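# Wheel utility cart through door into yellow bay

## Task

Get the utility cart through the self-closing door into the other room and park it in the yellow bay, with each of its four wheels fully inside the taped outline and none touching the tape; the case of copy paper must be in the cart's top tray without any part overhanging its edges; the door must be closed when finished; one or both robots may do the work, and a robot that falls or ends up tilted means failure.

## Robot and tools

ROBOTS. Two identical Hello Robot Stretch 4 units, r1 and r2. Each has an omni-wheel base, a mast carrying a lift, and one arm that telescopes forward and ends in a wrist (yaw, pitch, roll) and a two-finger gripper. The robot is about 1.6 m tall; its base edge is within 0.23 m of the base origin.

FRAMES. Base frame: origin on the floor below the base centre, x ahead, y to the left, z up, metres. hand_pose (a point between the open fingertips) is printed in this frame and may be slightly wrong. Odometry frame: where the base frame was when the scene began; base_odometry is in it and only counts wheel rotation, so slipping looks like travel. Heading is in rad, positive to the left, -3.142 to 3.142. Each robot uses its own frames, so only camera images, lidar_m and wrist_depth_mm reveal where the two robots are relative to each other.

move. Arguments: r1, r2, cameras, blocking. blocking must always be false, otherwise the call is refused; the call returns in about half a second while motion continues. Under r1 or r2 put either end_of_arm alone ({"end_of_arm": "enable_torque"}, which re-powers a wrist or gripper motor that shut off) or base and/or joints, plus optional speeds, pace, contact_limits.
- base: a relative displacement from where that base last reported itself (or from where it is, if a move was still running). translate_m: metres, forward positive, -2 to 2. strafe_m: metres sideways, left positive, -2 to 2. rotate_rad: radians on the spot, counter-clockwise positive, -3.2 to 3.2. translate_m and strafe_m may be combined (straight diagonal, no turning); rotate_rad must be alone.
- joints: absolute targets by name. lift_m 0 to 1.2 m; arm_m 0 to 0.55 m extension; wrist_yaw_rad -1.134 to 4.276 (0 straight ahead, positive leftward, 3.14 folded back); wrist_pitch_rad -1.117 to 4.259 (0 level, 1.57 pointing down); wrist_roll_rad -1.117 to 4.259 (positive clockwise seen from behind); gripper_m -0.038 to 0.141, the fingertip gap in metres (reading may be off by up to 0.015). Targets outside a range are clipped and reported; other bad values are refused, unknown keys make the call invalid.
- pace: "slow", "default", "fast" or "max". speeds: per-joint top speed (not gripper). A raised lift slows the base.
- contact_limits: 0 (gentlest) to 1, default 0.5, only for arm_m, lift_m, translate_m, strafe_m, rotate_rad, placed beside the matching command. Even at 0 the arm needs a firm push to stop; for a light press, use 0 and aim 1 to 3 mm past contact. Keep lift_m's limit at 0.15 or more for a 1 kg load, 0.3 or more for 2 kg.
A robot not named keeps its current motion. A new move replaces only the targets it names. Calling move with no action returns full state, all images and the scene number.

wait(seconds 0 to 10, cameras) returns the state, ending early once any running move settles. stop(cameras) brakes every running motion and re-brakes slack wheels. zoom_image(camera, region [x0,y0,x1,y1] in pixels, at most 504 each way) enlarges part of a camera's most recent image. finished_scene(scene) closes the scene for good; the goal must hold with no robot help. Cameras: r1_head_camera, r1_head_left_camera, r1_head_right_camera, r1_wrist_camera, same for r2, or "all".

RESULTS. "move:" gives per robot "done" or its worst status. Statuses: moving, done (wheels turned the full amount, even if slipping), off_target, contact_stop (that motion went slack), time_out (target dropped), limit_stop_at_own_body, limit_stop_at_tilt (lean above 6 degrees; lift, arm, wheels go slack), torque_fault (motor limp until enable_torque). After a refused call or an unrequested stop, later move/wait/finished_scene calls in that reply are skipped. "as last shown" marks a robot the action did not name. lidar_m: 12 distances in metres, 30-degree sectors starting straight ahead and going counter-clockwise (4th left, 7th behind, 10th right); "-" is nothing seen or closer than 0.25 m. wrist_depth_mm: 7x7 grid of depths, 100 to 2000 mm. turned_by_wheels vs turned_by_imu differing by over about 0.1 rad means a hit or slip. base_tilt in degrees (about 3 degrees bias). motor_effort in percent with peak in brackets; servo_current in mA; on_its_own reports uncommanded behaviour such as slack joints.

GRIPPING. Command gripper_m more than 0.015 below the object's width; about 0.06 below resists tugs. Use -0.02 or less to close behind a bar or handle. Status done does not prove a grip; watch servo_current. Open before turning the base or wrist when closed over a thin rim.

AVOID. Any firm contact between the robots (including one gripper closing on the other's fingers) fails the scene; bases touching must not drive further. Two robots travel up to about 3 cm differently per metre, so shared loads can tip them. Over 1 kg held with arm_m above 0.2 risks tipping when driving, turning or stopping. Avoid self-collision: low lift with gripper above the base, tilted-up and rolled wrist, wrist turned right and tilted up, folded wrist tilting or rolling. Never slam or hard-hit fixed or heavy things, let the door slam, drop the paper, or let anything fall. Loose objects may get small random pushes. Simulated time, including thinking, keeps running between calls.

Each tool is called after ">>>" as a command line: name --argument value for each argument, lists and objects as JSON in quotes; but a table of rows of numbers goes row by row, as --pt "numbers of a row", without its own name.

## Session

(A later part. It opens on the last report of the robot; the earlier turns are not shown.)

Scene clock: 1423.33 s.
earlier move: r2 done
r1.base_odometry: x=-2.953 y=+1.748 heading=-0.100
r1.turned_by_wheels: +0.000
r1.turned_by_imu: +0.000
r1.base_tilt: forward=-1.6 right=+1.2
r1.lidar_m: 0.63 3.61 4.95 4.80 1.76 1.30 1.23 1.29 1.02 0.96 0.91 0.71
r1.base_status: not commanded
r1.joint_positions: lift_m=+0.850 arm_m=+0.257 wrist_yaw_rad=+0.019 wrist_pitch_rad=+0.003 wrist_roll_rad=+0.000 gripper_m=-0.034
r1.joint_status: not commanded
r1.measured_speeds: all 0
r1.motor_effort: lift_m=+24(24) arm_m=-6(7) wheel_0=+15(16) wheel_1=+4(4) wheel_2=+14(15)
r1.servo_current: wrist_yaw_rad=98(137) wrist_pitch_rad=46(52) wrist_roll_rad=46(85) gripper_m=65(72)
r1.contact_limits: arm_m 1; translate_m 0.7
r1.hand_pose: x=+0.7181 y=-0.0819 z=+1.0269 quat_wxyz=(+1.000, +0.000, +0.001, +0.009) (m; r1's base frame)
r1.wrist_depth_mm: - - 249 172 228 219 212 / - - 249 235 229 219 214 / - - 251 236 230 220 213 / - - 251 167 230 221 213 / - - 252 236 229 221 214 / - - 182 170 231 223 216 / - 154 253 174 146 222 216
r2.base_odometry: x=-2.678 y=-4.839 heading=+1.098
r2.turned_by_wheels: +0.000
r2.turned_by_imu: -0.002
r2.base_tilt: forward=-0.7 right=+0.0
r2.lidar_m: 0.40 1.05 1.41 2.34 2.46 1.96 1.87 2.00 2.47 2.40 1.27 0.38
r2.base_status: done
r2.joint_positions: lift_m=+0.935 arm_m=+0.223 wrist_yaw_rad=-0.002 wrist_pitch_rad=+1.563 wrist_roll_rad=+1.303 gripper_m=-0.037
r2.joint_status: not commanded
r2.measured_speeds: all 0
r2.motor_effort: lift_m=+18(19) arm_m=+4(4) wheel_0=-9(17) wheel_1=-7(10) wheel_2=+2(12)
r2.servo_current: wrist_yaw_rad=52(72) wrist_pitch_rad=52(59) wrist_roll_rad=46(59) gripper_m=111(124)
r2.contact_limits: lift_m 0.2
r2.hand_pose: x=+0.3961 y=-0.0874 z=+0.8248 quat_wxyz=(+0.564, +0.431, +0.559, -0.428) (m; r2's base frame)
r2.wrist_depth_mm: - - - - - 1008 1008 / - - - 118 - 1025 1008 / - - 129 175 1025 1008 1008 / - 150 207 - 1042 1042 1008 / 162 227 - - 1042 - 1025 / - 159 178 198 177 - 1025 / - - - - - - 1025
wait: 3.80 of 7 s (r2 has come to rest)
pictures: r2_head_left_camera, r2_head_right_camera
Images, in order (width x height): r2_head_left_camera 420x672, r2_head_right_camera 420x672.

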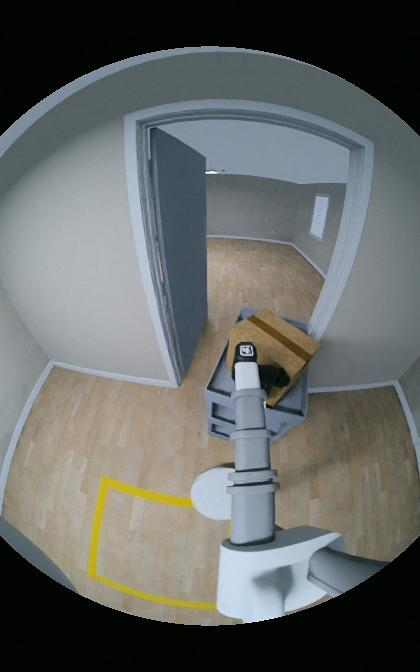

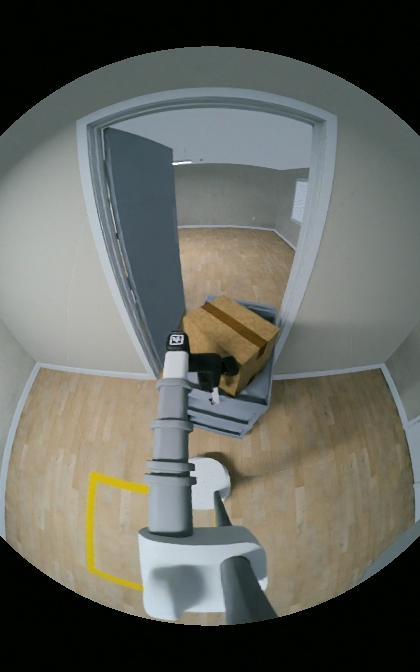

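>>> move --blocking false --r2 '{"base":{"translate_m":-0.25,"strafe_m":-0.02},"pace":"slow"}'

>>> wait --seconds 7 --cameras '["r2_head_left_camera"]'

>>> move --blocking false --r2 '{"base":{"translate_m":-0.45,"strafe_m":0.45},"pace":"slow"}'

>>> wait --seconds 9 --cameras '["r2_head_left_camera","r2_head_right_camera"]'

Scene clock: 1432.90 s.
move: r2 moving
r1: as last shown
r1.base_tilt: forward=-1.5 right=+1.2
r1.lidar_m: 0.64 3.61 4.96 4.78 1.78 1.29 1.23 1.30 1.01 0.97 0.92 0.73
r1.motor_effort: lift_m=+24(24) arm_m=-7(7) wheel_0=+15(16) wheel_1=+4(4) wheel_2=+14(15)
r1.servo_current: wrist_yaw_rad=98(124) wrist_pitch_rad=39(46) wrist_roll_rad=39(65) gripper_m=59(72)
r1.contact_limits: arm_m 1; translate_m 0.7
r1.wrist_depth_mm: - - 248 171 228 218 213 / - - 250 234 229 219 213 / - - 252 236 230 220 214 / - - 251 167 232 220 213 / - - 253 236 230 222 215 / - - 182 170 230 223 216 / - 154 254 173 146 221 216
r2.base_odometry: x=-2.683 y=-4.851 heading=+1.098
r2.turned_by_wheels: -0.001
r2.turned_by_imu: +0.000
r2.base_tilt: forward=-0.7 right=+0.0
r2.lidar_m: 0.39 1.04 1.42 2.33 2.46 1.92 1.85 1.96 2.44 2.37 1.28 0.38
r2.base_status: translate_m moving; strafe_m moving
r2.joint_positions: lift_m=+0.935 arm_m=+0.223 wrist_yaw_rad=-0.002 wrist_pitch_rad=+1.563 wrist_roll_rad=+1.303 gripper_m=-0.037
r2.joint_status: not commanded
r2.measured_speeds: translate_m=-0.048 strafe_m=-0.004 rotate_rad=+0.000 lift_m=+0.000 arm_m=+0.000 wrist_yaw_rad=+0.000 wrist_pitch_rad=+0.000 wrist_roll_rad=+0.000
r2.motor_effort: lift_m=+19(19) arm_m=+4(4) wheel_0=-9(11) wheel_1=-8(9) wheel_2=+7(10)
r2.servo_current: wrist_yaw_rad=52(65) wrist_pitch_rad=46(52) wrist_roll_rad=59(59) gripper_m=117(117)
r2.contact_limits: lift_m 0.2
r2.hand_pose: x=+0.3961 y=-0.0874 z=+0.8248 quat_wxyz=(+0.564, +0.431, +0.559, -0.428) (m; r2's base frame)
r2.wrist_depth_mm: - - - - - 1008 1025 / - - - 117 - 1008 1025 / - - 129 174 1025 1025 1008 / - 147 203 - 1042 1025 1025 / 168 216 - - 1042 - 1008 / - 159 178 197 177 - 1042 / - - - - - - 1025
pictures: none

Scene clock: 1436.20 s.
earlier move: r2 done
r1.base_odometry: x=-2.953 y=+1.748 heading=-0.100
r1.turned_by_wheels: +0.000
r1.turned_by_imu: +0.000
r1.base_tilt: forward=-1.6 right=+1.2
r1.lidar_m: 0.64 3.61 4.96 4.80 1.78 1.30 1.23 1.29 1.03 0.97 0.92 0.71
r1.base_status: not commanded
r1.joint_positions: lift_m=+0.850 arm_m=+0.257 wrist_yaw_rad=+0.019 wrist_pitch_rad=+0.003 wrist_roll_rad=+0.000 gripper_m=-0.034
r1.joint_status: not commanded
r1.measured_speeds: all 0
r1.on_its_own: wrist_yaw_rad is at rest, and its servo_current (117 mA) is outside its rest range (0 to 104 mA)
r1.motor_effort: lift_m=+24(24) arm_m=-7(7) wheel_0=+15(16) wheel_1=+4(4) wheel_2=+14(15)
r1.servo_current: wrist_yaw_rad=117(137) wrist_pitch_rad=39(52) wrist_roll_rad=46(78) gripper_m=65(72)
r1.contact_limits: arm_m 1; translate_m 0.7
r1.hand_pose: x=+0.7181 y=-0.0819 z=+1.0269 quat_wxyz=(+1.000, +0.000, +0.001, +0.009) (m; r1's base frame)
r1.wrist_depth_mm: - - 249 171 229 218 213 / - - 249 235 229 220 213 / - - 249 236 230 221 213 / - - 252 167 230 220 213 / - - 252 237 231 222 216 / - - 182 171 230 222 216 / - 154 253 173 146 223 216
r2.base_odometry: x=-2.774 y=-5.070 heading=+1.098
r2.turned_by_wheels: +0.000
r2.turned_by_imu: +0.000
r2.base_tilt: forward=-0.6 right=+0.0
r2.lidar_m: 0.39 1.30 1.78 2.35 2.25 1.66 1.61 1.71 2.40 2.35 1.62 0.39
r2.base_status: done
r2.joint_positions: lift_m=+0.935 arm_m=+0.223 wrist_yaw_rad=-0.002 wrist_pitch_rad=+1.563 wrist_roll_rad=+1.303 gripper_m=-0.037
r2.joint_status: not commanded
r2.measured_speeds: all 0
r2.motor_effort: lift_m=+19(19) arm_m=+4(5) wheel_0=-4(11) wheel_1=-7(10) wheel_2=+6(10)
r2.servo_current: wrist_yaw_rad=52(65) wrist_pitch_rad=46(59) wrist_roll_rad=46(59) gripper_m=111(124)
r2.contact_limits: lift_m 0.2
r2.hand_pose: x=+0.3961 y=-0.0874 z=+0.8248 quat_wxyz=(+0.564, +0.431, +0.559, -0.428) (m; r2's base frame)
r2.wrist_depth_mm: - - - - - 1008 1025 / - - - 122 - 1042 1025 / - - 138 191 185 1025 1025 / - 159 220 - 1025 1025 1025 / 165 220 - - 1042 - 1025 / - 159 180 197 175 - 1008 / - - - - - - 1025
wait: 3.30 of 7 s (r2 has come to rest)
pictures: r2_head_left_camera
Images, in order (width x height): r2_head_left_camera 420x672.

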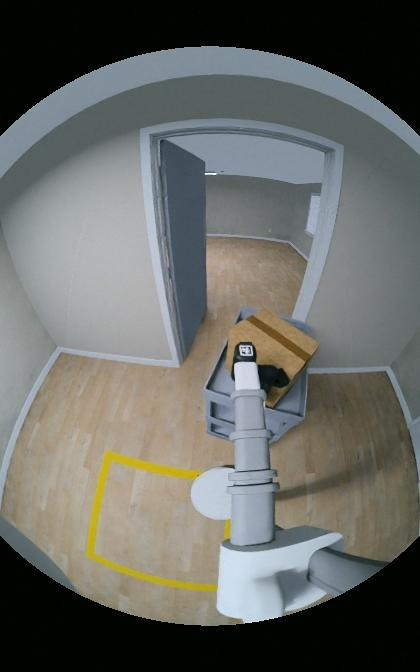

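Scene clock: 1436.70 s.
move: r2 moving
r1.base_odometry: x=-2.953 y=+1.748 heading=-0.100
r1.turned_by_wheels: +0.000
r1.turned_by_imu: +0.000
r1.base_tilt: forward=-1.6 right=+1.3
r1.lidar_m: 0.64 3.63 4.97 4.80 1.76 1.32 1.24 1.29 1.03 0.98 0.91 0.73
r1.base_status: not commanded
r1.joint_positions: lift_m=+0.850 arm_m=+0.257 wrist_yaw_rad=+0.019 wrist_pitch_rad=+0.003 wrist_roll_rad=+0.000 gripper_m=-0.034
r1.joint_status: not commanded
r1.measured_speeds: all 0
r1.motor_effort: lift_m=+24(24) arm_m=-7(7) wheel_0=+15(16) wheel_1=+4(4) wheel_2=+14(15)
r1.servo_current: wrist_yaw_rad=117(117) wrist_pitch_rad=46(52) wrist_roll_rad=46(59) gripper_m=59(72)
r1.contact_limits: arm_m 1; translate_m 0.7
r1.hand_pose: x=+0.7181 y=-0.0819 z=+1.0269 quat_wxyz=(+1.000, +0.000, +0.001, +0.009) (m; r1's base frame)
r1.wrist_depth_mm: - - 249 172 227 219 213 / - - 251 235 229 219 213 / - - 249 235 230 220 213 / - - 251 167 229 221 213 / - - 252 236 232 222 215 / - - 182 171 230 222 216 / - 154 251 173 146 222 216
r2.base_odometry: x=-2.786 y=-5.075 heading=+1.098
r2.turned_by_wheels: +0.000
r2.turned_by_imu: +0.000
r2.base_tilt: forward=-0.7 right=+0.2
r2.lidar_m: 0.38 1.27 1.80 2.35 2.23 1.68 1.61 1.69 2.43 2.36 1.65 0.38
r2.base_status: translate_m moving; strafe_m moving
r2.joint_positions: lift_m=+0.935 arm_m=+0.223 wrist_yaw_rad=-0.002 wrist_pitch_rad=+1.563 wrist_roll_rad=+1.303 gripper_m=-0.037
r2.joint_status: not commanded
r2.measured_speeds: translate_m=-0.036 strafe_m=+0.036 rotate_rad=-0.001 lift_m=+0.000 arm_m=+0.000 wrist_yaw_rad=+0.000 wrist_pitch_rad=+0.000 wrist_roll_rad=+0.000
r2.motor_effort: lift_m=+19(19) arm_m=+4(4) wheel_0=-10(16) wheel_1=+3(7) wheel_2=+7(11)
r2.servo_current: wrist_yaw_rad=52(52) wrist_pitch_rad=46(52) wrist_roll_rad=39(59) gripper_m=117(117)
r2.contact_limits: lift_m 0.2
r2.hand_pose: x=+0.3961 y=-0.0874 z=+0.8248 quat_wxyz=(+0.564, +0.431, +0.559, -0.428) (m; r2's base frame)
r2.wrist_depth_mm: - - - - - 1025 1025 / - - - 126 - 1025 1025 / - - 144 208 186 1025 1025 / - 154 216 - 1042 1025 1025 / 171 227 - - - - 1025 / - 159 178 196 176 - 1025 / - - - - - - 1025
pictures: none

Scene clock: 1443.80 s.
earlier move: r2 done
r1.base_odometry: x=-2.953 y=+1.748 heading=-0.100
r1.turned_by_wheels: +0.000
r1.turned_by_imu: +0.000
r1.base_tilt: forward=-1.6 right=+1.3
r1.lidar_m: 0.64 3.62 4.96 4.79 1.78 1.30 1.23 1.28 1.02 0.97 0.92 0.72
r1.base_status: not commanded
r1.joint_positions: lift_m=+0.850 arm_m=+0.257 wrist_yaw_rad=+0.019 wrist_pitch_rad=+0.003 wrist_roll_rad=+0.000 gripper_m=-0.034
r1.joint_status: not commanded
r1.measured_speeds: all 0
r1.on_its_own: wrist_yaw_rad is at rest, and its servo_current (111 mA) is outside its rest range (0 to 104 mA)
r1.motor_effort: lift_m=+24(24) arm_m=-7(7) wheel_0=+16(16) wheel_1=+4(4) wheel_2=+15(15)
r1.servo_current: wrist_yaw_rad=111(137) wrist_pitch_rad=46(52) wrist_roll_rad=46(65) gripper_m=59(72)
r1.contact_limits: arm_m 1; translate_m 0.7
r1.hand_pose: x=+0.7181 y=-0.0819 z=+1.0269 quat_wxyz=(+1.000, +0.000, +0.001, +0.009) (m; r1's base frame)
r1.wrist_depth_mm: - - 249 172 229 219 212 / - - 250 235 229 220 213 / - - 251 236 230 220 213 / - - 252 167 231 220 213 / - - 252 237 230 223 216 / - - 182 170 230 222 216 / - 154 253 173 146 222 216
r2.base_odometry: x=-3.380 y=-5.266 heading=+1.098
r2.turned_by_wheels: +0.000
r2.turned_by_imu: -0.003
r2.base_tilt: forward=-0.6 right=+0.1
r2.lidar_m: 0.36 1.73 1.99 1.93 1.62 1.19 1.15 1.23 1.71 2.79 0.27 0.28
r2.base_status: done
r2.joint_positions: lift_m=+0.935 arm_m=+0.223 wrist_yaw_rad=-0.002 wrist_pitch_rad=+1.564 wrist_roll_rad=+1.303 gripper_m=-0.037
r2.joint_status: not commanded
r2.measured_speeds: all 0
r2.motor_effort: lift_m=+19(19) arm_m=+4(5) wheel_0=-6(19) wheel_1=+5(7) wheel_2=+4(11)
r2.servo_current: wrist_yaw_rad=52(59) wrist_pitch_rad=46(59) wrist_roll_rad=46(65) gripper_m=111(124)
r2.contact_limits: lift_m 0.2
r2.hand_pose: x=+0.3956 y=-0.0874 z=+0.8248 quat_wxyz=(+0.564, +0.431, +0.560, -0.428) (m; r2's base frame)
r2.wrist_depth_mm: - - - - - - - / 162 144 129 - - - - / - - 183 170 144 126 - / - - - - - - - / - - 196 206 - 185 1042 / - 155 178 212 179 - 1025 / - 1060 1042 - - 132 -
wait: 7.10 of 9 s (r2 has come to rest)
pictures: r2_head_left_camera, r2_head_right_camera
Images, in order (width x height): r2_head_left_camera 420x672, r2_head_right_camera 420x672.

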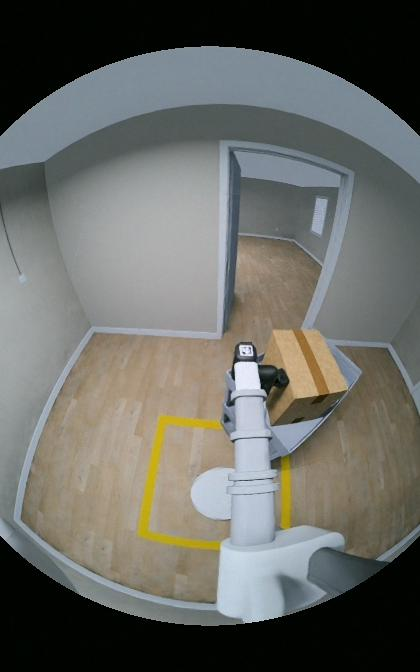

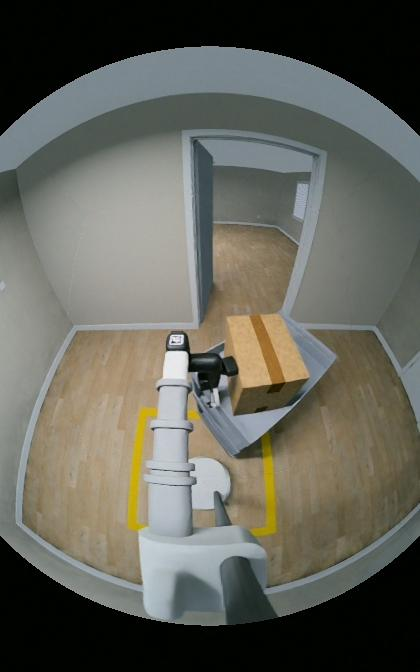

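>>> move --blocking false --r2 '{"base":{"translate_m":-0.35,"strafe_m":0.45},"pace":"slow"}'

>>> wait --seconds 9 --cameras '["r2_head_left_camera","r2_head_right_camera"]'

Scene clock: 1455.57 s.
move: r2 moving
r1.base_odometry: x=-2.953 y=+1.748 heading=-0.100
r1.turned_by_wheels: +0.000
r1.turned_by_imu: +0.000
r1.base_tilt: forward=-1.6 right=+1.3
r1.lidar_m: 0.65 3.62 4.96 4.80 1.77 1.30 1.22 1.30 1.03 0.95 0.94 0.72
r1.base_status: not commanded
r1.joint_positions: lift_m=+0.850 arm_m=+0.257 wrist_yaw_rad=+0.019 wrist_pitch_rad=+0.003 wrist_roll_rad=+0.000 gripper_m=-0.034
r1.joint_status: not commanded
r1.measured_speeds: all 0
r1.motor_effort: lift_m=+24(24) arm_m=-7(7) wheel_0=+15(16) wheel_1=+4(4) wheel_2=+14(15)
r1.servo_current: wrist_yaw_rad=111(124) wrist_pitch_rad=46(52) wrist_roll_rad=46(65) gripper_m=59(65)
r1.contact_limits: arm_m 1; translate_m 0.7
r1.hand_pose: x=+0.7181 y=-0.0819 z=+1.0269 quat_wxyz=(+1.000, +0.000, +0.001, +0.009) (m; r1's base frame)
r1.wrist_depth_mm: - - 250 171 229 218 212 / - - 250 235 229 220 214 / - - 251 236 229 220 214 / - - 251 167 231 220 213 / - - 252 236 230 223 216 / - - 182 171 230 222 215 / - 154 253 173 145 221 216
r2.base_odometry: x=-3.392 y=-5.268 heading=+1.098
r2.turned_by_wheels: +0.000
r2.turned_by_imu: +0.000
r2.base_tilt: forward=-0.7 right=+0.1
r2.lidar_m: 0.40 1.75 1.98 1.92 1.59 1.21 1.13 1.23 1.72 2.80 0.28 0.27
r2.base_status: translate_m moving; strafe_m moving
r2.joint_positions: lift_m=+0.935 arm_m=+0.223 wrist_yaw_rad=-0.002 wrist_pitch_rad=+1.564 wrist_roll_rad=+1.303 gripper_m=-0.037
r2.joint_status: not commanded
r2.measured_speeds: translate_m=-0.031 strafe_m=+0.040 rotate_rad=+0.001 lift_m=+0.000 arm_m=+0.000 wrist_yaw_rad=+0.000 wrist_pitch_rad=+0.000 wrist_roll_rad=+0.000
r2.motor_effort: lift_m=+19(19) arm_m=+4(4) wheel_0=-8(14) wheel_1=+6(6) wheel_2=+6(6)
r2.servo_current: wrist_yaw_rad=52(59) wrist_pitch_rad=39(52) wrist_roll_rad=46(52) gripper_m=117(117)
r2.contact_limits: lift_m 0.2
r2.hand_pose: x=+0.3956 y=-0.0874 z=+0.8248 quat_wxyz=(+0.564, +0.431, +0.560, -0.428) (m; r2's base frame)
r2.wrist_depth_mm: - - - - - - - / 159 163 130 106 - - - / - - 192 168 148 128 - / - - - - - - - / - - - - - 186 1042 / - 154 179 206 177 - 1025 / - 1060 1060 - - 138 -
pictures: none

Scene clock: 1462.03 s.
earlier move: r2 done
r1.base_odometry: x=-2.953 y=+1.748 heading=-0.100
r1.turned_by_wheels: +0.000
r1.turned_by_imu: +0.000
r1.base_tilt: forward=-1.5 right=+1.3
r1.lidar_m: 0.64 3.62 4.97 4.79 1.78 1.30 1.24 1.31 0.99 0.97 0.93 0.72
r1.base_status: not commanded
r1.joint_positions: lift_m=+0.850 arm_m=+0.257 wrist_yaw_rad=+0.019 wrist_pitch_rad=+0.003 wrist_roll_rad=+0.000 gripper_m=-0.034
r1.joint_status: not commanded
r1.measured_speeds: all 0
r1.on_its_own: wrist_yaw_rad is at rest, and its servo_current (117 mA) is outside its rest range (0 to 104 mA)
r1.motor_effort: lift_m=+24(24) arm_m=-6(7) wheel_0=+16(16) wheel_1=+4(4) wheel_2=+14(15)
r1.servo_current: wrist_yaw_rad=117(130) wrist_pitch_rad=46(52) wrist_roll_rad=39(72) gripper_m=72(72)
r1.contact_limits: arm_m 1; translate_m 0.7
r1.hand_pose: x=+0.7181 y=-0.0819 z=+1.0269 quat_wxyz=(+1.000, +0.000, +0.001, +0.009) (m; r1's base frame)
r1.wrist_depth_mm: - - 249 171 229 219 212 / - - 250 234 229 220 213 / - - 250 236 229 221 213 / - - 252 167 230 220 213 / - - 253 236 230 222 215 / - - 182 170 230 222 216 / - 154 254 173 146 221 217
r2.base_odometry: x=-3.939 y=-5.373 heading=+1.098
r2.turned_by_wheels: +0.000
r2.turned_by_imu: -0.004
r2.base_tilt: forward=-0.7 right=+0.1
r2.lidar_m: 0.39 2.09 1.54 1.48 1.12 0.83 0.77 0.83 1.18 3.22 0.25 0.25
r2.base_status: done
r2.joint_positions: lift_m=+0.935 arm_m=+0.223 wrist_yaw_rad=-0.003 wrist_pitch_rad=+1.571 wrist_roll_rad=+1.303 gripper_m=-0.037
r2.joint_status: not commanded
r2.measured_speeds: all 0
r2.motor_effort: lift_m=+19(19) arm_m=+4(5) wheel_0=-9(16) wheel_1=+2(7) wheel_2=+0(6)
r2.servo_current: wrist_yaw_rad=46(65) wrist_pitch_rad=33(52) wrist_roll_rad=52(65) gripper_m=98(124)
r2.contact_limits: lift_m 0.2
r2.hand_pose: x=+0.3936 y=-0.0874 z=+0.8248 quat_wxyz=(+0.561, +0.430, +0.561, -0.430) (m; r2's base frame)
r2.wrist_depth_mm: - 184 123 - - - - / - - 193 148 - - - / - - - 213 152 114 - / - - - - 233 152 - / 250 - - 206 - - - / 1042 1042 181 205 178 - 1042 / 1060 1042 1060 - 175 - 1060
wait: 6.47 of 9 s (r2 has come to rest)
pictures: r2_head_left_camera, r2_head_right_camera
Images, in order (width x height): r2_head_left_camera 420x672, r2_head_right_camera 420x672.

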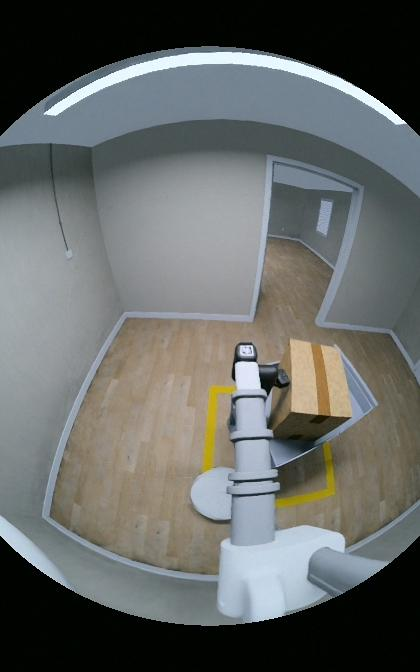

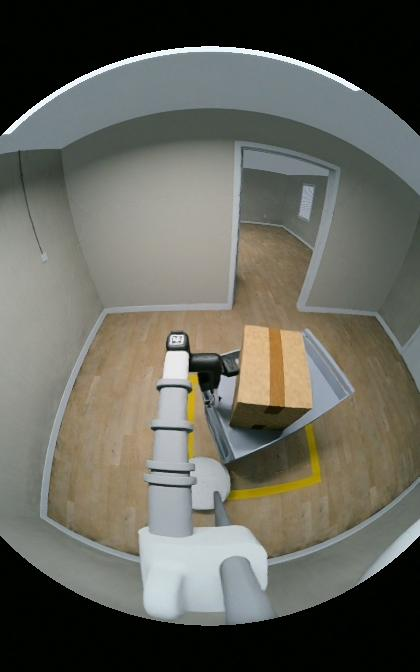

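>>> move --blocking false --r2 '{"base":{"translate_m":-0.31,"strafe_m":-0.23},"pace":"slow"}'

>>> wait --seconds 7 --cameras '["r2_head_left_camera","r2_head_right_camera"]'

Scene clock: 1477.83 s.
move: r2 moving
r1.base_odometry: x=-2.953 y=+1.748 heading=-0.100
r1.turned_by_wheels: +0.000
r1.turned_by_imu: +0.000
r1.base_tilt: forward=-1.6 right=+1.2
r1.lidar_m: 0.63 3.62 4.97 4.80 1.76 1.28 1.24 1.29 1.02 0.98 0.91 0.74
r1.base_status: not commanded
r1.joint_positions: lift_m=+0.850 arm_m=+0.257 wrist_yaw_rad=+0.019 wrist_pitch_rad=+0.003 wrist_roll_rad=+0.000 gripper_m=-0.034
r1.joint_status: not commanded
r1.measured_speeds: all 0
r1.motor_effort: lift_m=+24(24) arm_m=-7(7) wheel_0=+15(16) wheel_1=+4(4) wheel_2=+14(15)
r1.servo_current: wrist_yaw_rad=111(124) wrist_pitch_rad=46(46) wrist_roll_rad=52(78) gripper_m=59(65)
r1.contact_limits: arm_m 1; translate_m 0.7
r1.hand_pose: x=+0.7181 y=-0.0819 z=+1.0269 quat_wxyz=(+1.000, +0.000, +0.001, +0.009) (m; r1's base frame)
r1.wrist_depth_mm: - - 249 171 228 220 212 / - - 249 233 229 219 214 / - - 251 236 230 220 213 / - - 252 167 231 221 213 / - - 251 237 231 222 215 / - - 182 171 229 222 216 / - 154 254 173 145 222 218
r2.base_odometry: x=-3.938 y=-5.386 heading=+1.098
r2.turned_by_wheels: +0.001
r2.turned_by_imu: +0.001
r2.base_tilt: forward=-0.7 right=+0.1
r2.lidar_m: 0.37 2.07 1.56 1.50 1.07 0.80 0.76 0.83 1.18 3.22 0.25 0.25
r2.base_status: translate_m moving; strafe_m moving
r2.joint_positions: lift_m=+0.935 arm_m=+0.223 wrist_yaw_rad=-0.003 wrist_pitch_rad=+1.571 wrist_roll_rad=+1.303 gripper_m=-0.037
r2.joint_status: not commanded
r2.measured_speeds: translate_m=-0.042 strafe_m=-0.030 rotate_rad=+0.003 lift_m=+0.001 arm_m=+0.000 wrist_yaw_rad=+0.000 wrist_pitch_rad=+0.000 wrist_roll_rad=+0.000
r2.motor_effort: lift_m=+18(19) arm_m=+4(4) wheel_0=+2(9) wheel_1=-8(9) wheel_2=+8(8)
r2.servo_current: wrist_yaw_rad=46(52) wrist_pitch_rad=39(46) wrist_roll_rad=46(59) gripper_m=98(98)
r2.contact_limits: lift_m 0.2
r2.hand_pose: x=+0.3936 y=-0.0874 z=+0.8248 quat_wxyz=(+0.561, +0.430, +0.561, -0.430) (m; r2's base frame)
r2.wrist_depth_mm: - 179 121 - - - - / - - 181 139 - - - / - - - 210 140 - - / - - - - 224 144 - / 253 - - 212 - - - / 1060 1060 181 210 178 - 1042 / 1078 1042 1042 - 164 - 1025
pictures: none

Scene clock: 1482.40 s.
earlier move: r2 done
r1.base_odometry: x=-2.953 y=+1.748 heading=-0.100
r1.turned_by_wheels: +0.000
r1.turned_by_imu: +0.000
r1.base_tilt: forward=-1.6 right=+1.2
r1.lidar_m: 0.65 3.58 4.94 4.80 1.76 1.27 1.24 1.30 1.02 0.97 0.92 0.71
r1.base_status: not commanded
r1.joint_positions: lift_m=+0.850 arm_m=+0.257 wrist_yaw_rad=+0.019 wrist_pitch_rad=+0.003 wrist_roll_rad=+0.000 gripper_m=-0.034
r1.joint_status: not commanded
r1.measured_speeds: all 0
r1.on_its_own: wrist_yaw_rad is at rest, and its servo_current (117 mA) is outside its rest range (0 to 104 mA)
r1.motor_effort: lift_m=+24(24) arm_m=-6(7) wheel_0=+16(16) wheel_1=+4(4) wheel_2=+14(15)
r1.servo_current: wrist_yaw_rad=117(137) wrist_pitch_rad=39(52) wrist_roll_rad=59(85) gripper_m=59(72)
r1.contact_limits: arm_m 1; translate_m 0.7
r1.hand_pose: x=+0.7181 y=-0.0819 z=+1.0269 quat_wxyz=(+1.000, +0.000, +0.001, +0.009) (m; r1's base frame)
r1.wrist_depth_mm: - - 249 172 229 219 213 / - - 249 235 229 220 213 / - - 252 235 229 220 214 / - - 251 167 230 221 213 / - - 253 237 231 222 215 / - - 182 170 230 222 216 / - 154 253 173 146 222 216
r2.base_odometry: x=-3.876 y=-5.753 heading=+1.098
r2.turned_by_wheels: +0.000
r2.turned_by_imu: +0.002
r2.base_tilt: forward=-0.7 right=+0.1
r2.lidar_m: 0.37 2.41 1.78 1.73 0.68 0.50 0.48 0.52 0.75 2.26 0.33 0.31
r2.base_status: done
r2.joint_positions: lift_m=+0.935 arm_m=+0.223 wrist_yaw_rad=-0.001 wrist_pitch_rad=+1.571 wrist_roll_rad=+1.300 gripper_m=-0.037
r2.joint_status: not commanded
r2.measured_speeds: all 0
r2.motor_effort: lift_m=+17(19) arm_m=+4(4) wheel_0=+6(14) wheel_1=-5(10) wheel_2=+6(13)
r2.servo_current: wrist_yaw_rad=52(59) wrist_pitch_rad=39(52) wrist_roll_rad=46(59) gripper_m=91(104)
r2.contact_limits: lift_m 0.2
r2.hand_pose: x=+0.3938 y=-0.0874 z=+0.8249 quat_wxyz=(+0.563, +0.428, +0.563, -0.428) (m; r2's base frame)
r2.wrist_depth_mm: - - - - - - - / - - - - - - - / 142 181 169 176 190 - - / - - - - - 1025 1042 / - - - 215 - - 1042 / - - 179 198 178 - 1060 / - - - - 167 126 1042
wait: 4.57 of 7 s (r2 has come to rest)
pictures: r2_head_left_camera, r2_head_right_camera
Images, in order (width x height): r2_head_left_camera 420x672, r2_head_right_camera 420x672.

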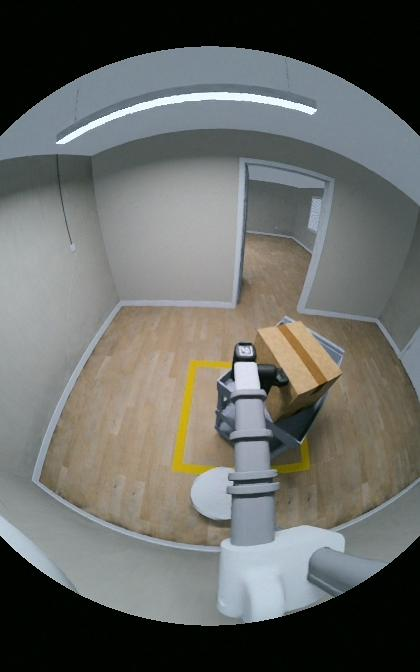

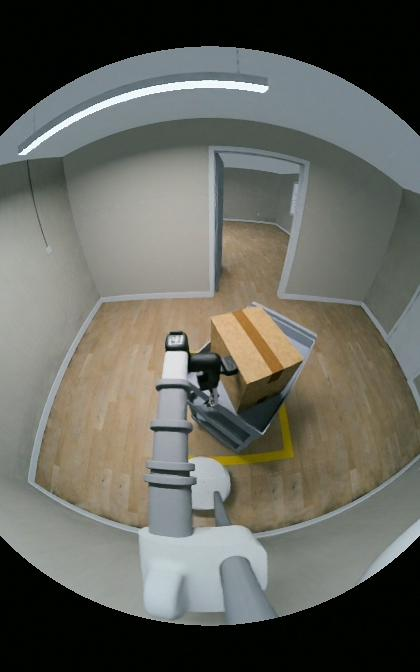

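>>> zoom_image --camera "r2_head_left_camera" --region '[150, 290, 370, 500]'

>>> zoom_image --camera "r2_head_right_camera" --region '[130, 280, 350, 490]'

Scaled by 2.291 from the camera's 420x672 image, which has a finer 600x960 frame.

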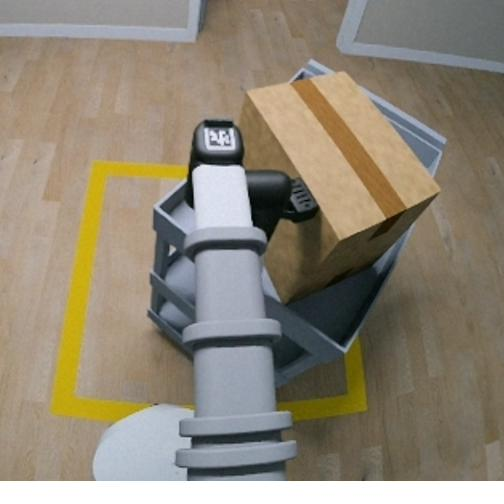

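Scaled by 2.291 from the camera's 420x672 image, which has a finer 600x960 frame.

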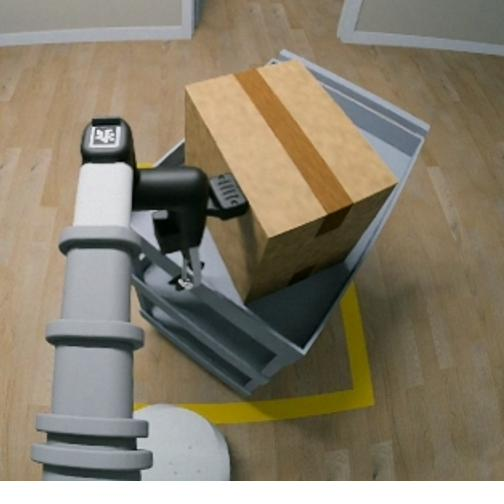

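>>> move --blocking false --r2 '{"base":{"translate_m":-0.03,"strafe_m":0.27},"pace":"slow"}'

>>> wait --seconds 7 --cameras '["r2_head_left_camera","r2_head_right_camera","r2_head_camera"]'

>>> zoom_image --camera "r2_head_left_camera" --region '[180, 290, 400, 500]'

>>> zoom_image --camera "r2_head_right_camera" --region '[150, 290, 370, 500]'

Scene clock: 1512.00 s.
move: r2 moving
r1.base_odometry: x=-2.953 y=+1.748 heading=-0.100
r1.turned_by_wheels: +0.000
r1.turned_by_imu: +0.000
r1.base_tilt: forward=-1.6 right=+1.2
r1.lidar_m: 0.64 3.61 4.96 4.78 1.79 1.29 1.22 1.32 1.01 0.97 0.91 0.70
r1.base_status: not commanded
r1.joint_positions: lift_m=+0.850 arm_m=+0.257 wrist_yaw_rad=+0.019 wrist_pitch_rad=+0.003 wrist_roll_rad=+0.000 gripper_m=-0.034
r1.joint_status: not commanded
r1.measured_speeds: all 0
r1.motor_effort: lift_m=+24(24) arm_m=-6(7) wheel_0=+15(16) wheel_1=+4(4) wheel_2=+14(15)
r1.servo_current: wrist_yaw_rad=111(117) wrist_pitch_rad=46(52) wrist_roll_rad=52(59) gripper_m=59(65)
r1.contact_limits: arm_m 1; translate_m 0.7
r1.hand_pose: x=+0.7181 y=-0.0819 z=+1.0269 quat_wxyz=(+1.000, +0.000, +0.001, +0.009) (m; r1's base frame)
r1.wrist_depth_mm: - - 248 171 228 219 212 / - - 250 234 229 220 214 / - - 251 236 231 220 214 / - - 251 167 230 222 213 / - - 252 236 231 222 215 / - - 182 171 230 222 216 / - 154 253 173 146 222 216
r2.base_odometry: x=-3.888 y=-5.749 heading=+1.098
r2.turned_by_wheels: +0.000
r2.turned_by_imu: +0.000
r2.base_tilt: forward=-0.7 right=+0.1
r2.lidar_m: 0.39 2.39 1.78 1.72 0.68 0.50 0.47 0.52 0.76 2.28 0.35 0.34
r2.base_status: translate_m moving; strafe_m moving
r2.joint_positions: lift_m=+0.935 arm_m=+0.223 wrist_yaw_rad=-0.001 wrist_pitch_rad=+1.571 wrist_roll_rad=+1.300 gripper_m=-0.037
r2.joint_status: not commanded
r2.measured_speeds: translate_m=-0.006 strafe_m=+0.053 rotate_rad=-0.001 lift_m=+0.000 arm_m=+0.000 wrist_yaw_rad=+0.000 wrist_pitch_rad=+0.000 wrist_roll_rad=+0.000
r2.motor_effort: lift_m=+17(17) arm_m=+4(4) wheel_0=-9(12) wheel_1=+8(8) wheel_2=+5(7)
r2.servo_current: wrist_yaw_rad=52(52) wrist_pitch_rad=39(39) wrist_roll_rad=52(52) gripper_m=91(98)
r2.contact_limits: lift_m 0.2
r2.hand_pose: x=+0.3938 y=-0.0874 z=+0.8249 quat_wxyz=(+0.563, +0.428, +0.563, -0.428) (m; r2's base frame)
r2.wrist_depth_mm: - - - - - - - / - - - 112 118 122 - / 198 180 190 175 188 - - / - - - - - 1042 1025 / - - - 210 - - 1042 / - - 179 200 178 - 1008 / 246 - - - - - 1042
pictures: none

Scene clock: 1515.43 s.
earlier move: r2 done
r1.base_odometry: x=-2.953 y=+1.748 heading=-0.100
r1.turned_by_wheels: +0.000
r1.turned_by_imu: +0.000
r1.base_tilt: forward=-1.6 right=+1.2
r1.lidar_m: 0.62 3.62 4.96 4.80 1.75 1.30 1.24 1.29 1.01 0.97 0.92 0.71
r1.base_status: not commanded
r1.joint_positions: lift_m=+0.850 arm_m=+0.257 wrist_yaw_rad=+0.019 wrist_pitch_rad=+0.003 wrist_roll_rad=+0.000 gripper_m=-0.034
r1.joint_status: not commanded
r1.measured_speeds: all 0
r1.motor_effort: lift_m=+24(24) arm_m=-6(7) wheel_0=+15(16) wheel_1=+4(4) wheel_2=+14(15)
r1.servo_current: wrist_yaw_rad=104(130) wrist_pitch_rad=46(52) wrist_roll_rad=52(72) gripper_m=65(72)
r1.contact_limits: arm_m 1; translate_m 0.7
r1.hand_pose: x=+0.7181 y=-0.0819 z=+1.0269 quat_wxyz=(+1.000, +0.000, +0.001, +0.009) (m; r1's base frame)
r1.wrist_depth_mm: - - 249 172 228 219 213 / - - 251 235 229 220 213 / - - 251 236 230 220 214 / - - 251 167 230 220 213 / - - 252 237 230 222 215 / - - 182 170 231 223 216 / - 155 254 173 146 221 216
r2.base_odometry: x=-4.130 y=-5.657 heading=+1.099
r2.turned_by_wheels: +0.000
r2.turned_by_imu: +0.000
r2.base_tilt: forward=-0.7 right=+0.0
r2.lidar_m: 0.38 2.04 1.51 1.46 0.60 0.45 0.43 0.49 0.66 2.11 0.25 0.25
r2.base_status: done
r2.joint_positions: lift_m=+0.935 arm_m=+0.223 wrist_yaw_rad=+0.000 wrist_pitch_rad=+1.571 wrist_roll_rad=+1.300 gripper_m=-0.037
r2.joint_status: not commanded
r2.measured_speeds: all 0
r2.motor_effort: lift_m=+17(17) arm_m=+4(4) wheel_0=-5(18) wheel_1=+5(8) wheel_2=+4(7)
r2.servo_current: wrist_yaw_rad=52(65) wrist_pitch_rad=39(46) wrist_roll_rad=52(65) gripper_m=91(98)
r2.contact_limits: lift_m 0.2
r2.hand_pose: x=+0.3937 y=-0.0874 z=+0.8249 quat_wxyz=(+0.563, +0.428, +0.563, -0.428) (m; r2's base frame)
r2.wrist_depth_mm: 188 139 115 - - - - / - 221 173 126 - - - / - - - 195 137 114 - / - - - - 248 158 - / 246 - - 208 - - - / - - 180 205 178 - 1060 / 1042 1042 1060 - 168 - 1042
wait: 3.43 of 7 s (r2 has come to rest)
pictures: r2_head_camera, r2_head_left_camera, r2_head_right_camera
Images, in order (width x height): r2_head_camera 420x560, r2_head_left_camera 420x672, r2_head_right_camera 420x672.

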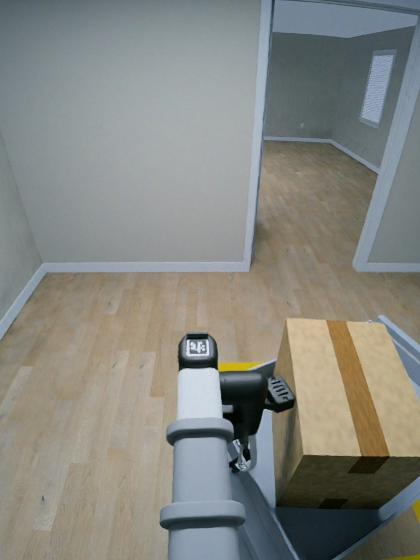

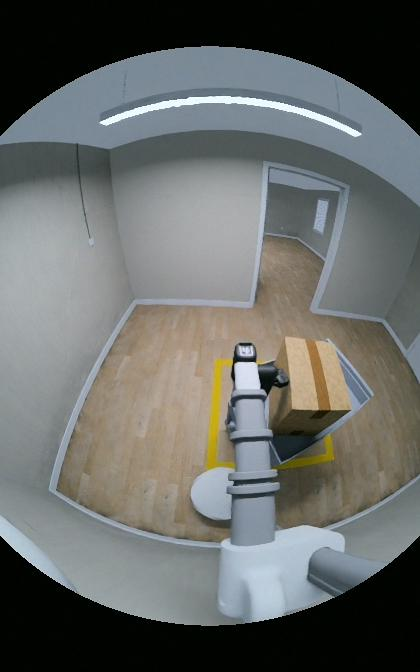

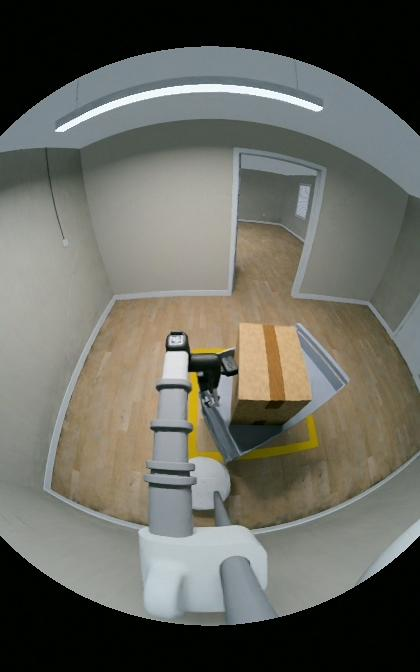

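Scaled by 2.291 from the camera's 420x672 image, which has a finer 600x960 frame.

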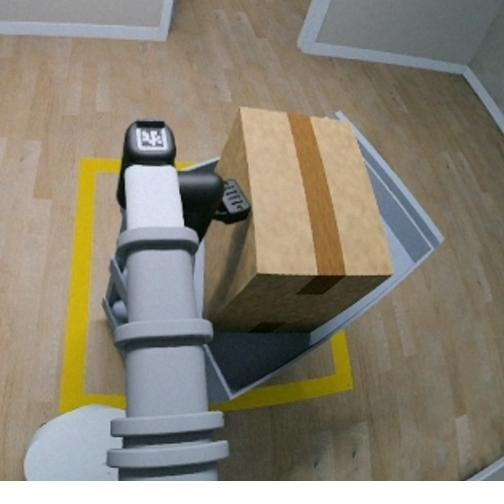

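Scaled by 2.291 from the camera's 420x672 image, which has a finer 600x960 frame.

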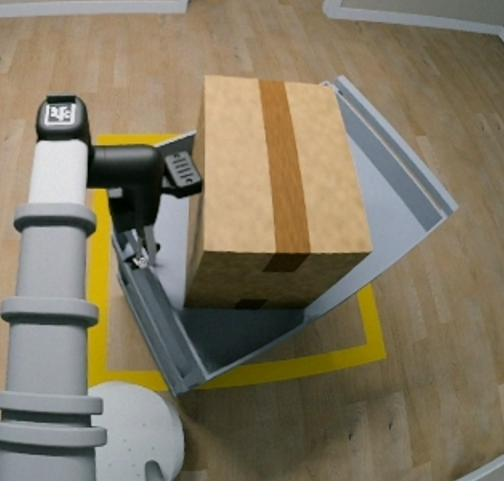

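>>> move --blocking false --r2 '{"joints":{"arm_m":0.42},"pace":"slow"}'

>>> wait --seconds 5 --cameras '["r2_head_left_camera","r2_head_right_camera","r2_head_camera","r2_wrist_camera"]'

>>> zoom_image --camera "r2_head_left_camera" --region '[180, 290, 400, 500]'

>>> zoom_image --camera "r2_head_right_camera" --region '[150, 290, 370, 500]'

Scene clock: 1532.23 s.
move: r2 moving
r1: as last shown
r1.base_tilt: forward=-1.5 right=+1.2
r1.lidar_m: 0.62 3.60 4.98 4.78 1.80 1.28 1.22 1.29 1.01 0.96 0.91 0.73
r1.motor_effort: lift_m=+24(24) arm_m=-7(7) wheel_0=+15(16) wheel_1=+4(4) wheel_2=+14(15)
r1.servo_current: wrist_yaw_rad=111(124) wrist_pitch_rad=39(46) wrist_roll_rad=65(65) gripper_m=59(65)
r1.contact_limits: arm_m 1; translate_m 0.7
r1.wrist_depth_mm: - - 249 172 229 218 212 / - - 250 235 229 220 214 / - - 250 236 230 221 213 / - - 251 167 231 221 213 / - - 252 237 231 222 215 / - - 182 171 230 224 216 / - 154 252 173 146 221 217
r2.base_odometry: x=-4.130 y=-5.657 heading=+1.099
r2.turned_by_wheels: +0.000
r2.turned_by_imu: +0.001
r2.base_tilt: forward=-0.7 right=+0.1
r2.lidar_m: 0.39 2.05 1.50 1.47 0.63 0.47 0.44 0.48 0.69 2.08 0.25 0.25
r2.base_status: not commanded
r2.joint_positions: lift_m=+0.935 arm_m=+0.235 wrist_yaw_rad=+0.000 wrist_pitch_rad=+1.574 wrist_roll_rad=+1.300 gripper_m=-0.037
r2.joint_status: arm_m moving
r2.measured_speeds: translate_m=+0.000 strafe_m=+0.000 rotate_rad=+0.001 lift_m=+0.000 arm_m=+0.049 wrist_yaw_rad=+0.000 wrist_pitch_rad=+0.000 wrist_roll_rad=+0.000
r2.motor_effort: lift_m=+17(17) arm_m=+9(14) wheel_0=-3(5) wheel_1=+5(5) wheel_2=+4(4)
r2.servo_current: wrist_yaw_rad=46(65) wrist_pitch_rad=39(46) wrist_roll_rad=39(52) gripper_m=91(98)
r2.contact_limits: lift_m 0.2
r2.hand_pose: x=+0.4053 y=-0.0874 z=+0.8249 quat_wxyz=(+0.562, +0.427, +0.564, -0.429) (m; r2's base frame)
r2.wrist_depth_mm: 214 156 117 - - - - / - - 163 136 - - - / - - - 220 147 116 - / - - - - 250 159 - / 243 - - 210 - - - / - - 179 204 178 - 1060 / 1060 1060 1042 - 169 - 1060
pictures: none

Scene clock: 1535.00 s.
earlier move: r2 done
r1.base_odometry: x=-2.953 y=+1.748 heading=-0.100
r1.turned_by_wheels: +0.000
r1.turned_by_imu: +0.000
r1.base_tilt: forward=-1.6 right=+1.2
r1.lidar_m: 0.62 3.61 4.97 4.79 1.79 1.27 1.23 1.31 1.01 0.97 0.92 0.73
r1.base_status: not commanded
r1.joint_positions: lift_m=+0.850 arm_m=+0.257 wrist_yaw_rad=+0.019 wrist_pitch_rad=+0.003 wrist_roll_rad=+0.000 gripper_m=-0.034
r1.joint_status: not commanded
r1.measured_speeds: all 0
r1.motor_effort: lift_m=+24(24) arm_m=-7(7) wheel_0=+15(16) wheel_1=+4(4) wheel_2=+15(15)
r1.servo_current: wrist_yaw_rad=104(130) wrist_pitch_rad=39(52) wrist_roll_rad=52(72) gripper_m=65(72)
r1.contact_limits: arm_m 1; translate_m 0.7
r1.hand_pose: x=+0.7181 y=-0.0819 z=+1.0269 quat_wxyz=(+1.000, +0.000, +0.001, +0.009) (m; r1's base frame)
r1.wrist_depth_mm: - - 249 172 228 219 212 / - - 250 235 230 220 213 / - - 251 235 230 221 214 / - - 252 167 230 220 213 / - - 254 236 232 221 215 / - - 182 170 230 222 216 / - 154 254 173 146 221 215
r2.base_odometry: x=-4.130 y=-5.657 heading=+1.099
r2.turned_by_wheels: +0.000
r2.turned_by_imu: +0.000
r2.base_tilt: forward=-0.7 right=+0.0
r2.lidar_m: 0.46 2.03 1.54 1.46 0.65 0.43 0.44 0.49 0.67 2.08 0.54 0.35
r2.base_status: not commanded
r2.joint_positions: lift_m=+0.935 arm_m=+0.420 wrist_yaw_rad=-0.010 wrist_pitch_rad=+1.574 wrist_roll_rad=+1.309 gripper_m=-0.037
r2.joint_status: all done
r2.measured_speeds: all 0
r2.motor_effort: lift_m=+17(17) arm_m=+9(14) wheel_0=-1(5) wheel_1=+4(6) wheel_2=+3(4)
r2.servo_current: wrist_yaw_rad=65(72) wrist_pitch_rad=46(46) wrist_roll_rad=52(65) gripper_m=85(98)
r2.contact_limits: lift_m 0.2
r2.hand_pose: x=+0.5888 y=-0.0874 z=+0.8249 quat_wxyz=(+0.558, +0.432, +0.560, -0.434) (m; r2's base frame)
r2.wrist_depth_mm: - 219 138 - - - - / 245 - 205 150 - - - / 247 - - 220 147 - - / - - - - 224 147 - / - - - 199 - - - / 1042 1042 180 203 181 - - / 1060 1042 1042 - 176 - -
wait: 2.77 of 5 s (r2 has come to rest)
pictures: r2_head_camera, r2_head_left_camera, r2_head_right_camera, r2_wrist_camera
Images, in order (width x height): r2_head_camera 420x560, r2_head_left_camera 420x672, r2_head_right_camera 420x672, r2_wrist_camera 616x392.

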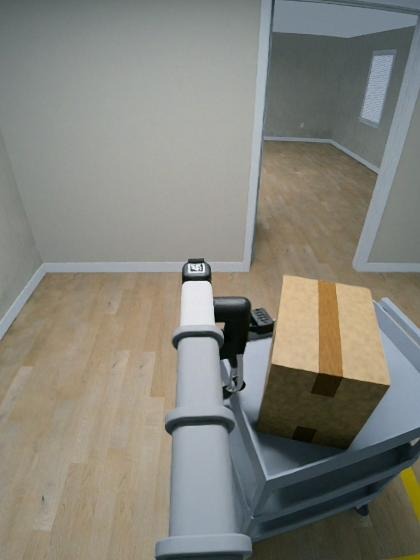

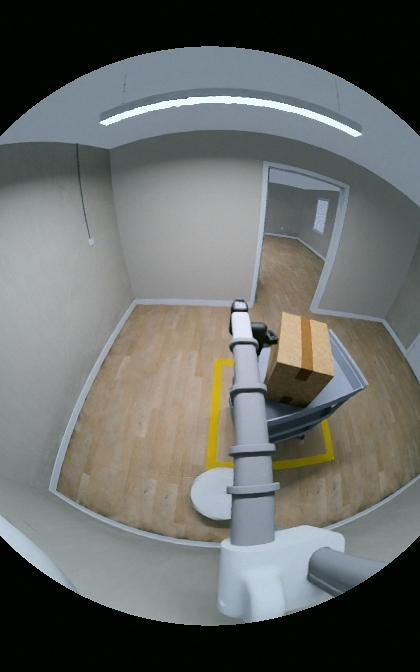

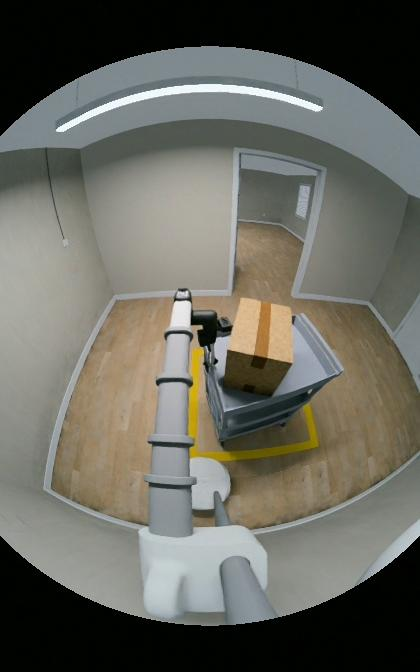

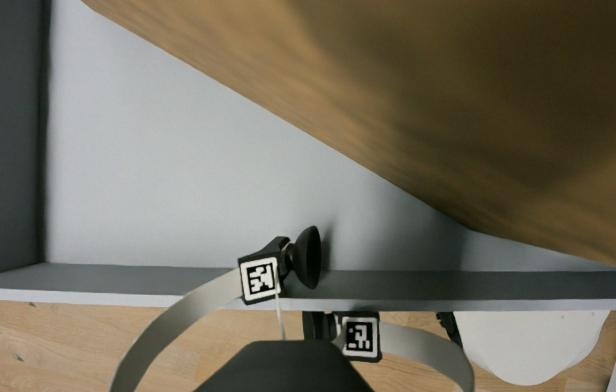

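Scaled by 2.291 from the camera's 420x672 image, which has a finer 600x960 frame.

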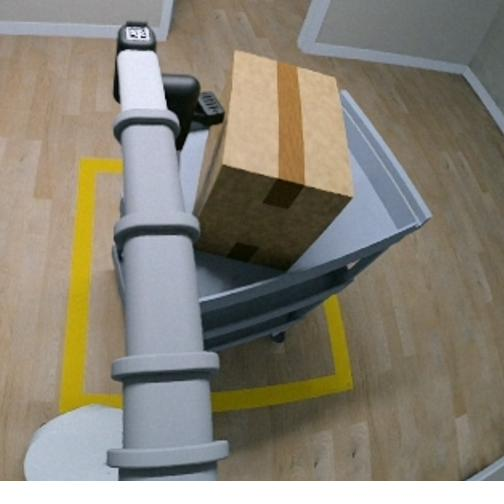

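Scaled by 2.291 from the camera's 420x672 image, which has a finer 600x960 frame.

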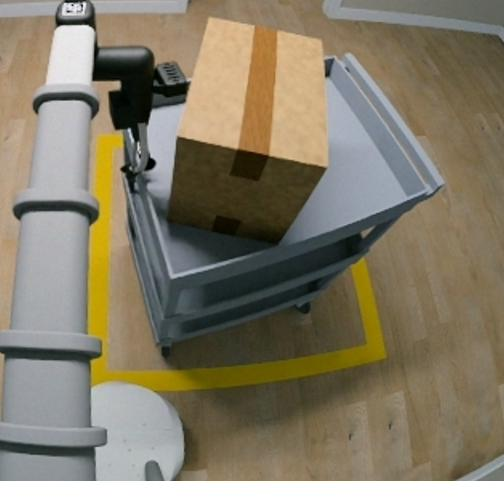

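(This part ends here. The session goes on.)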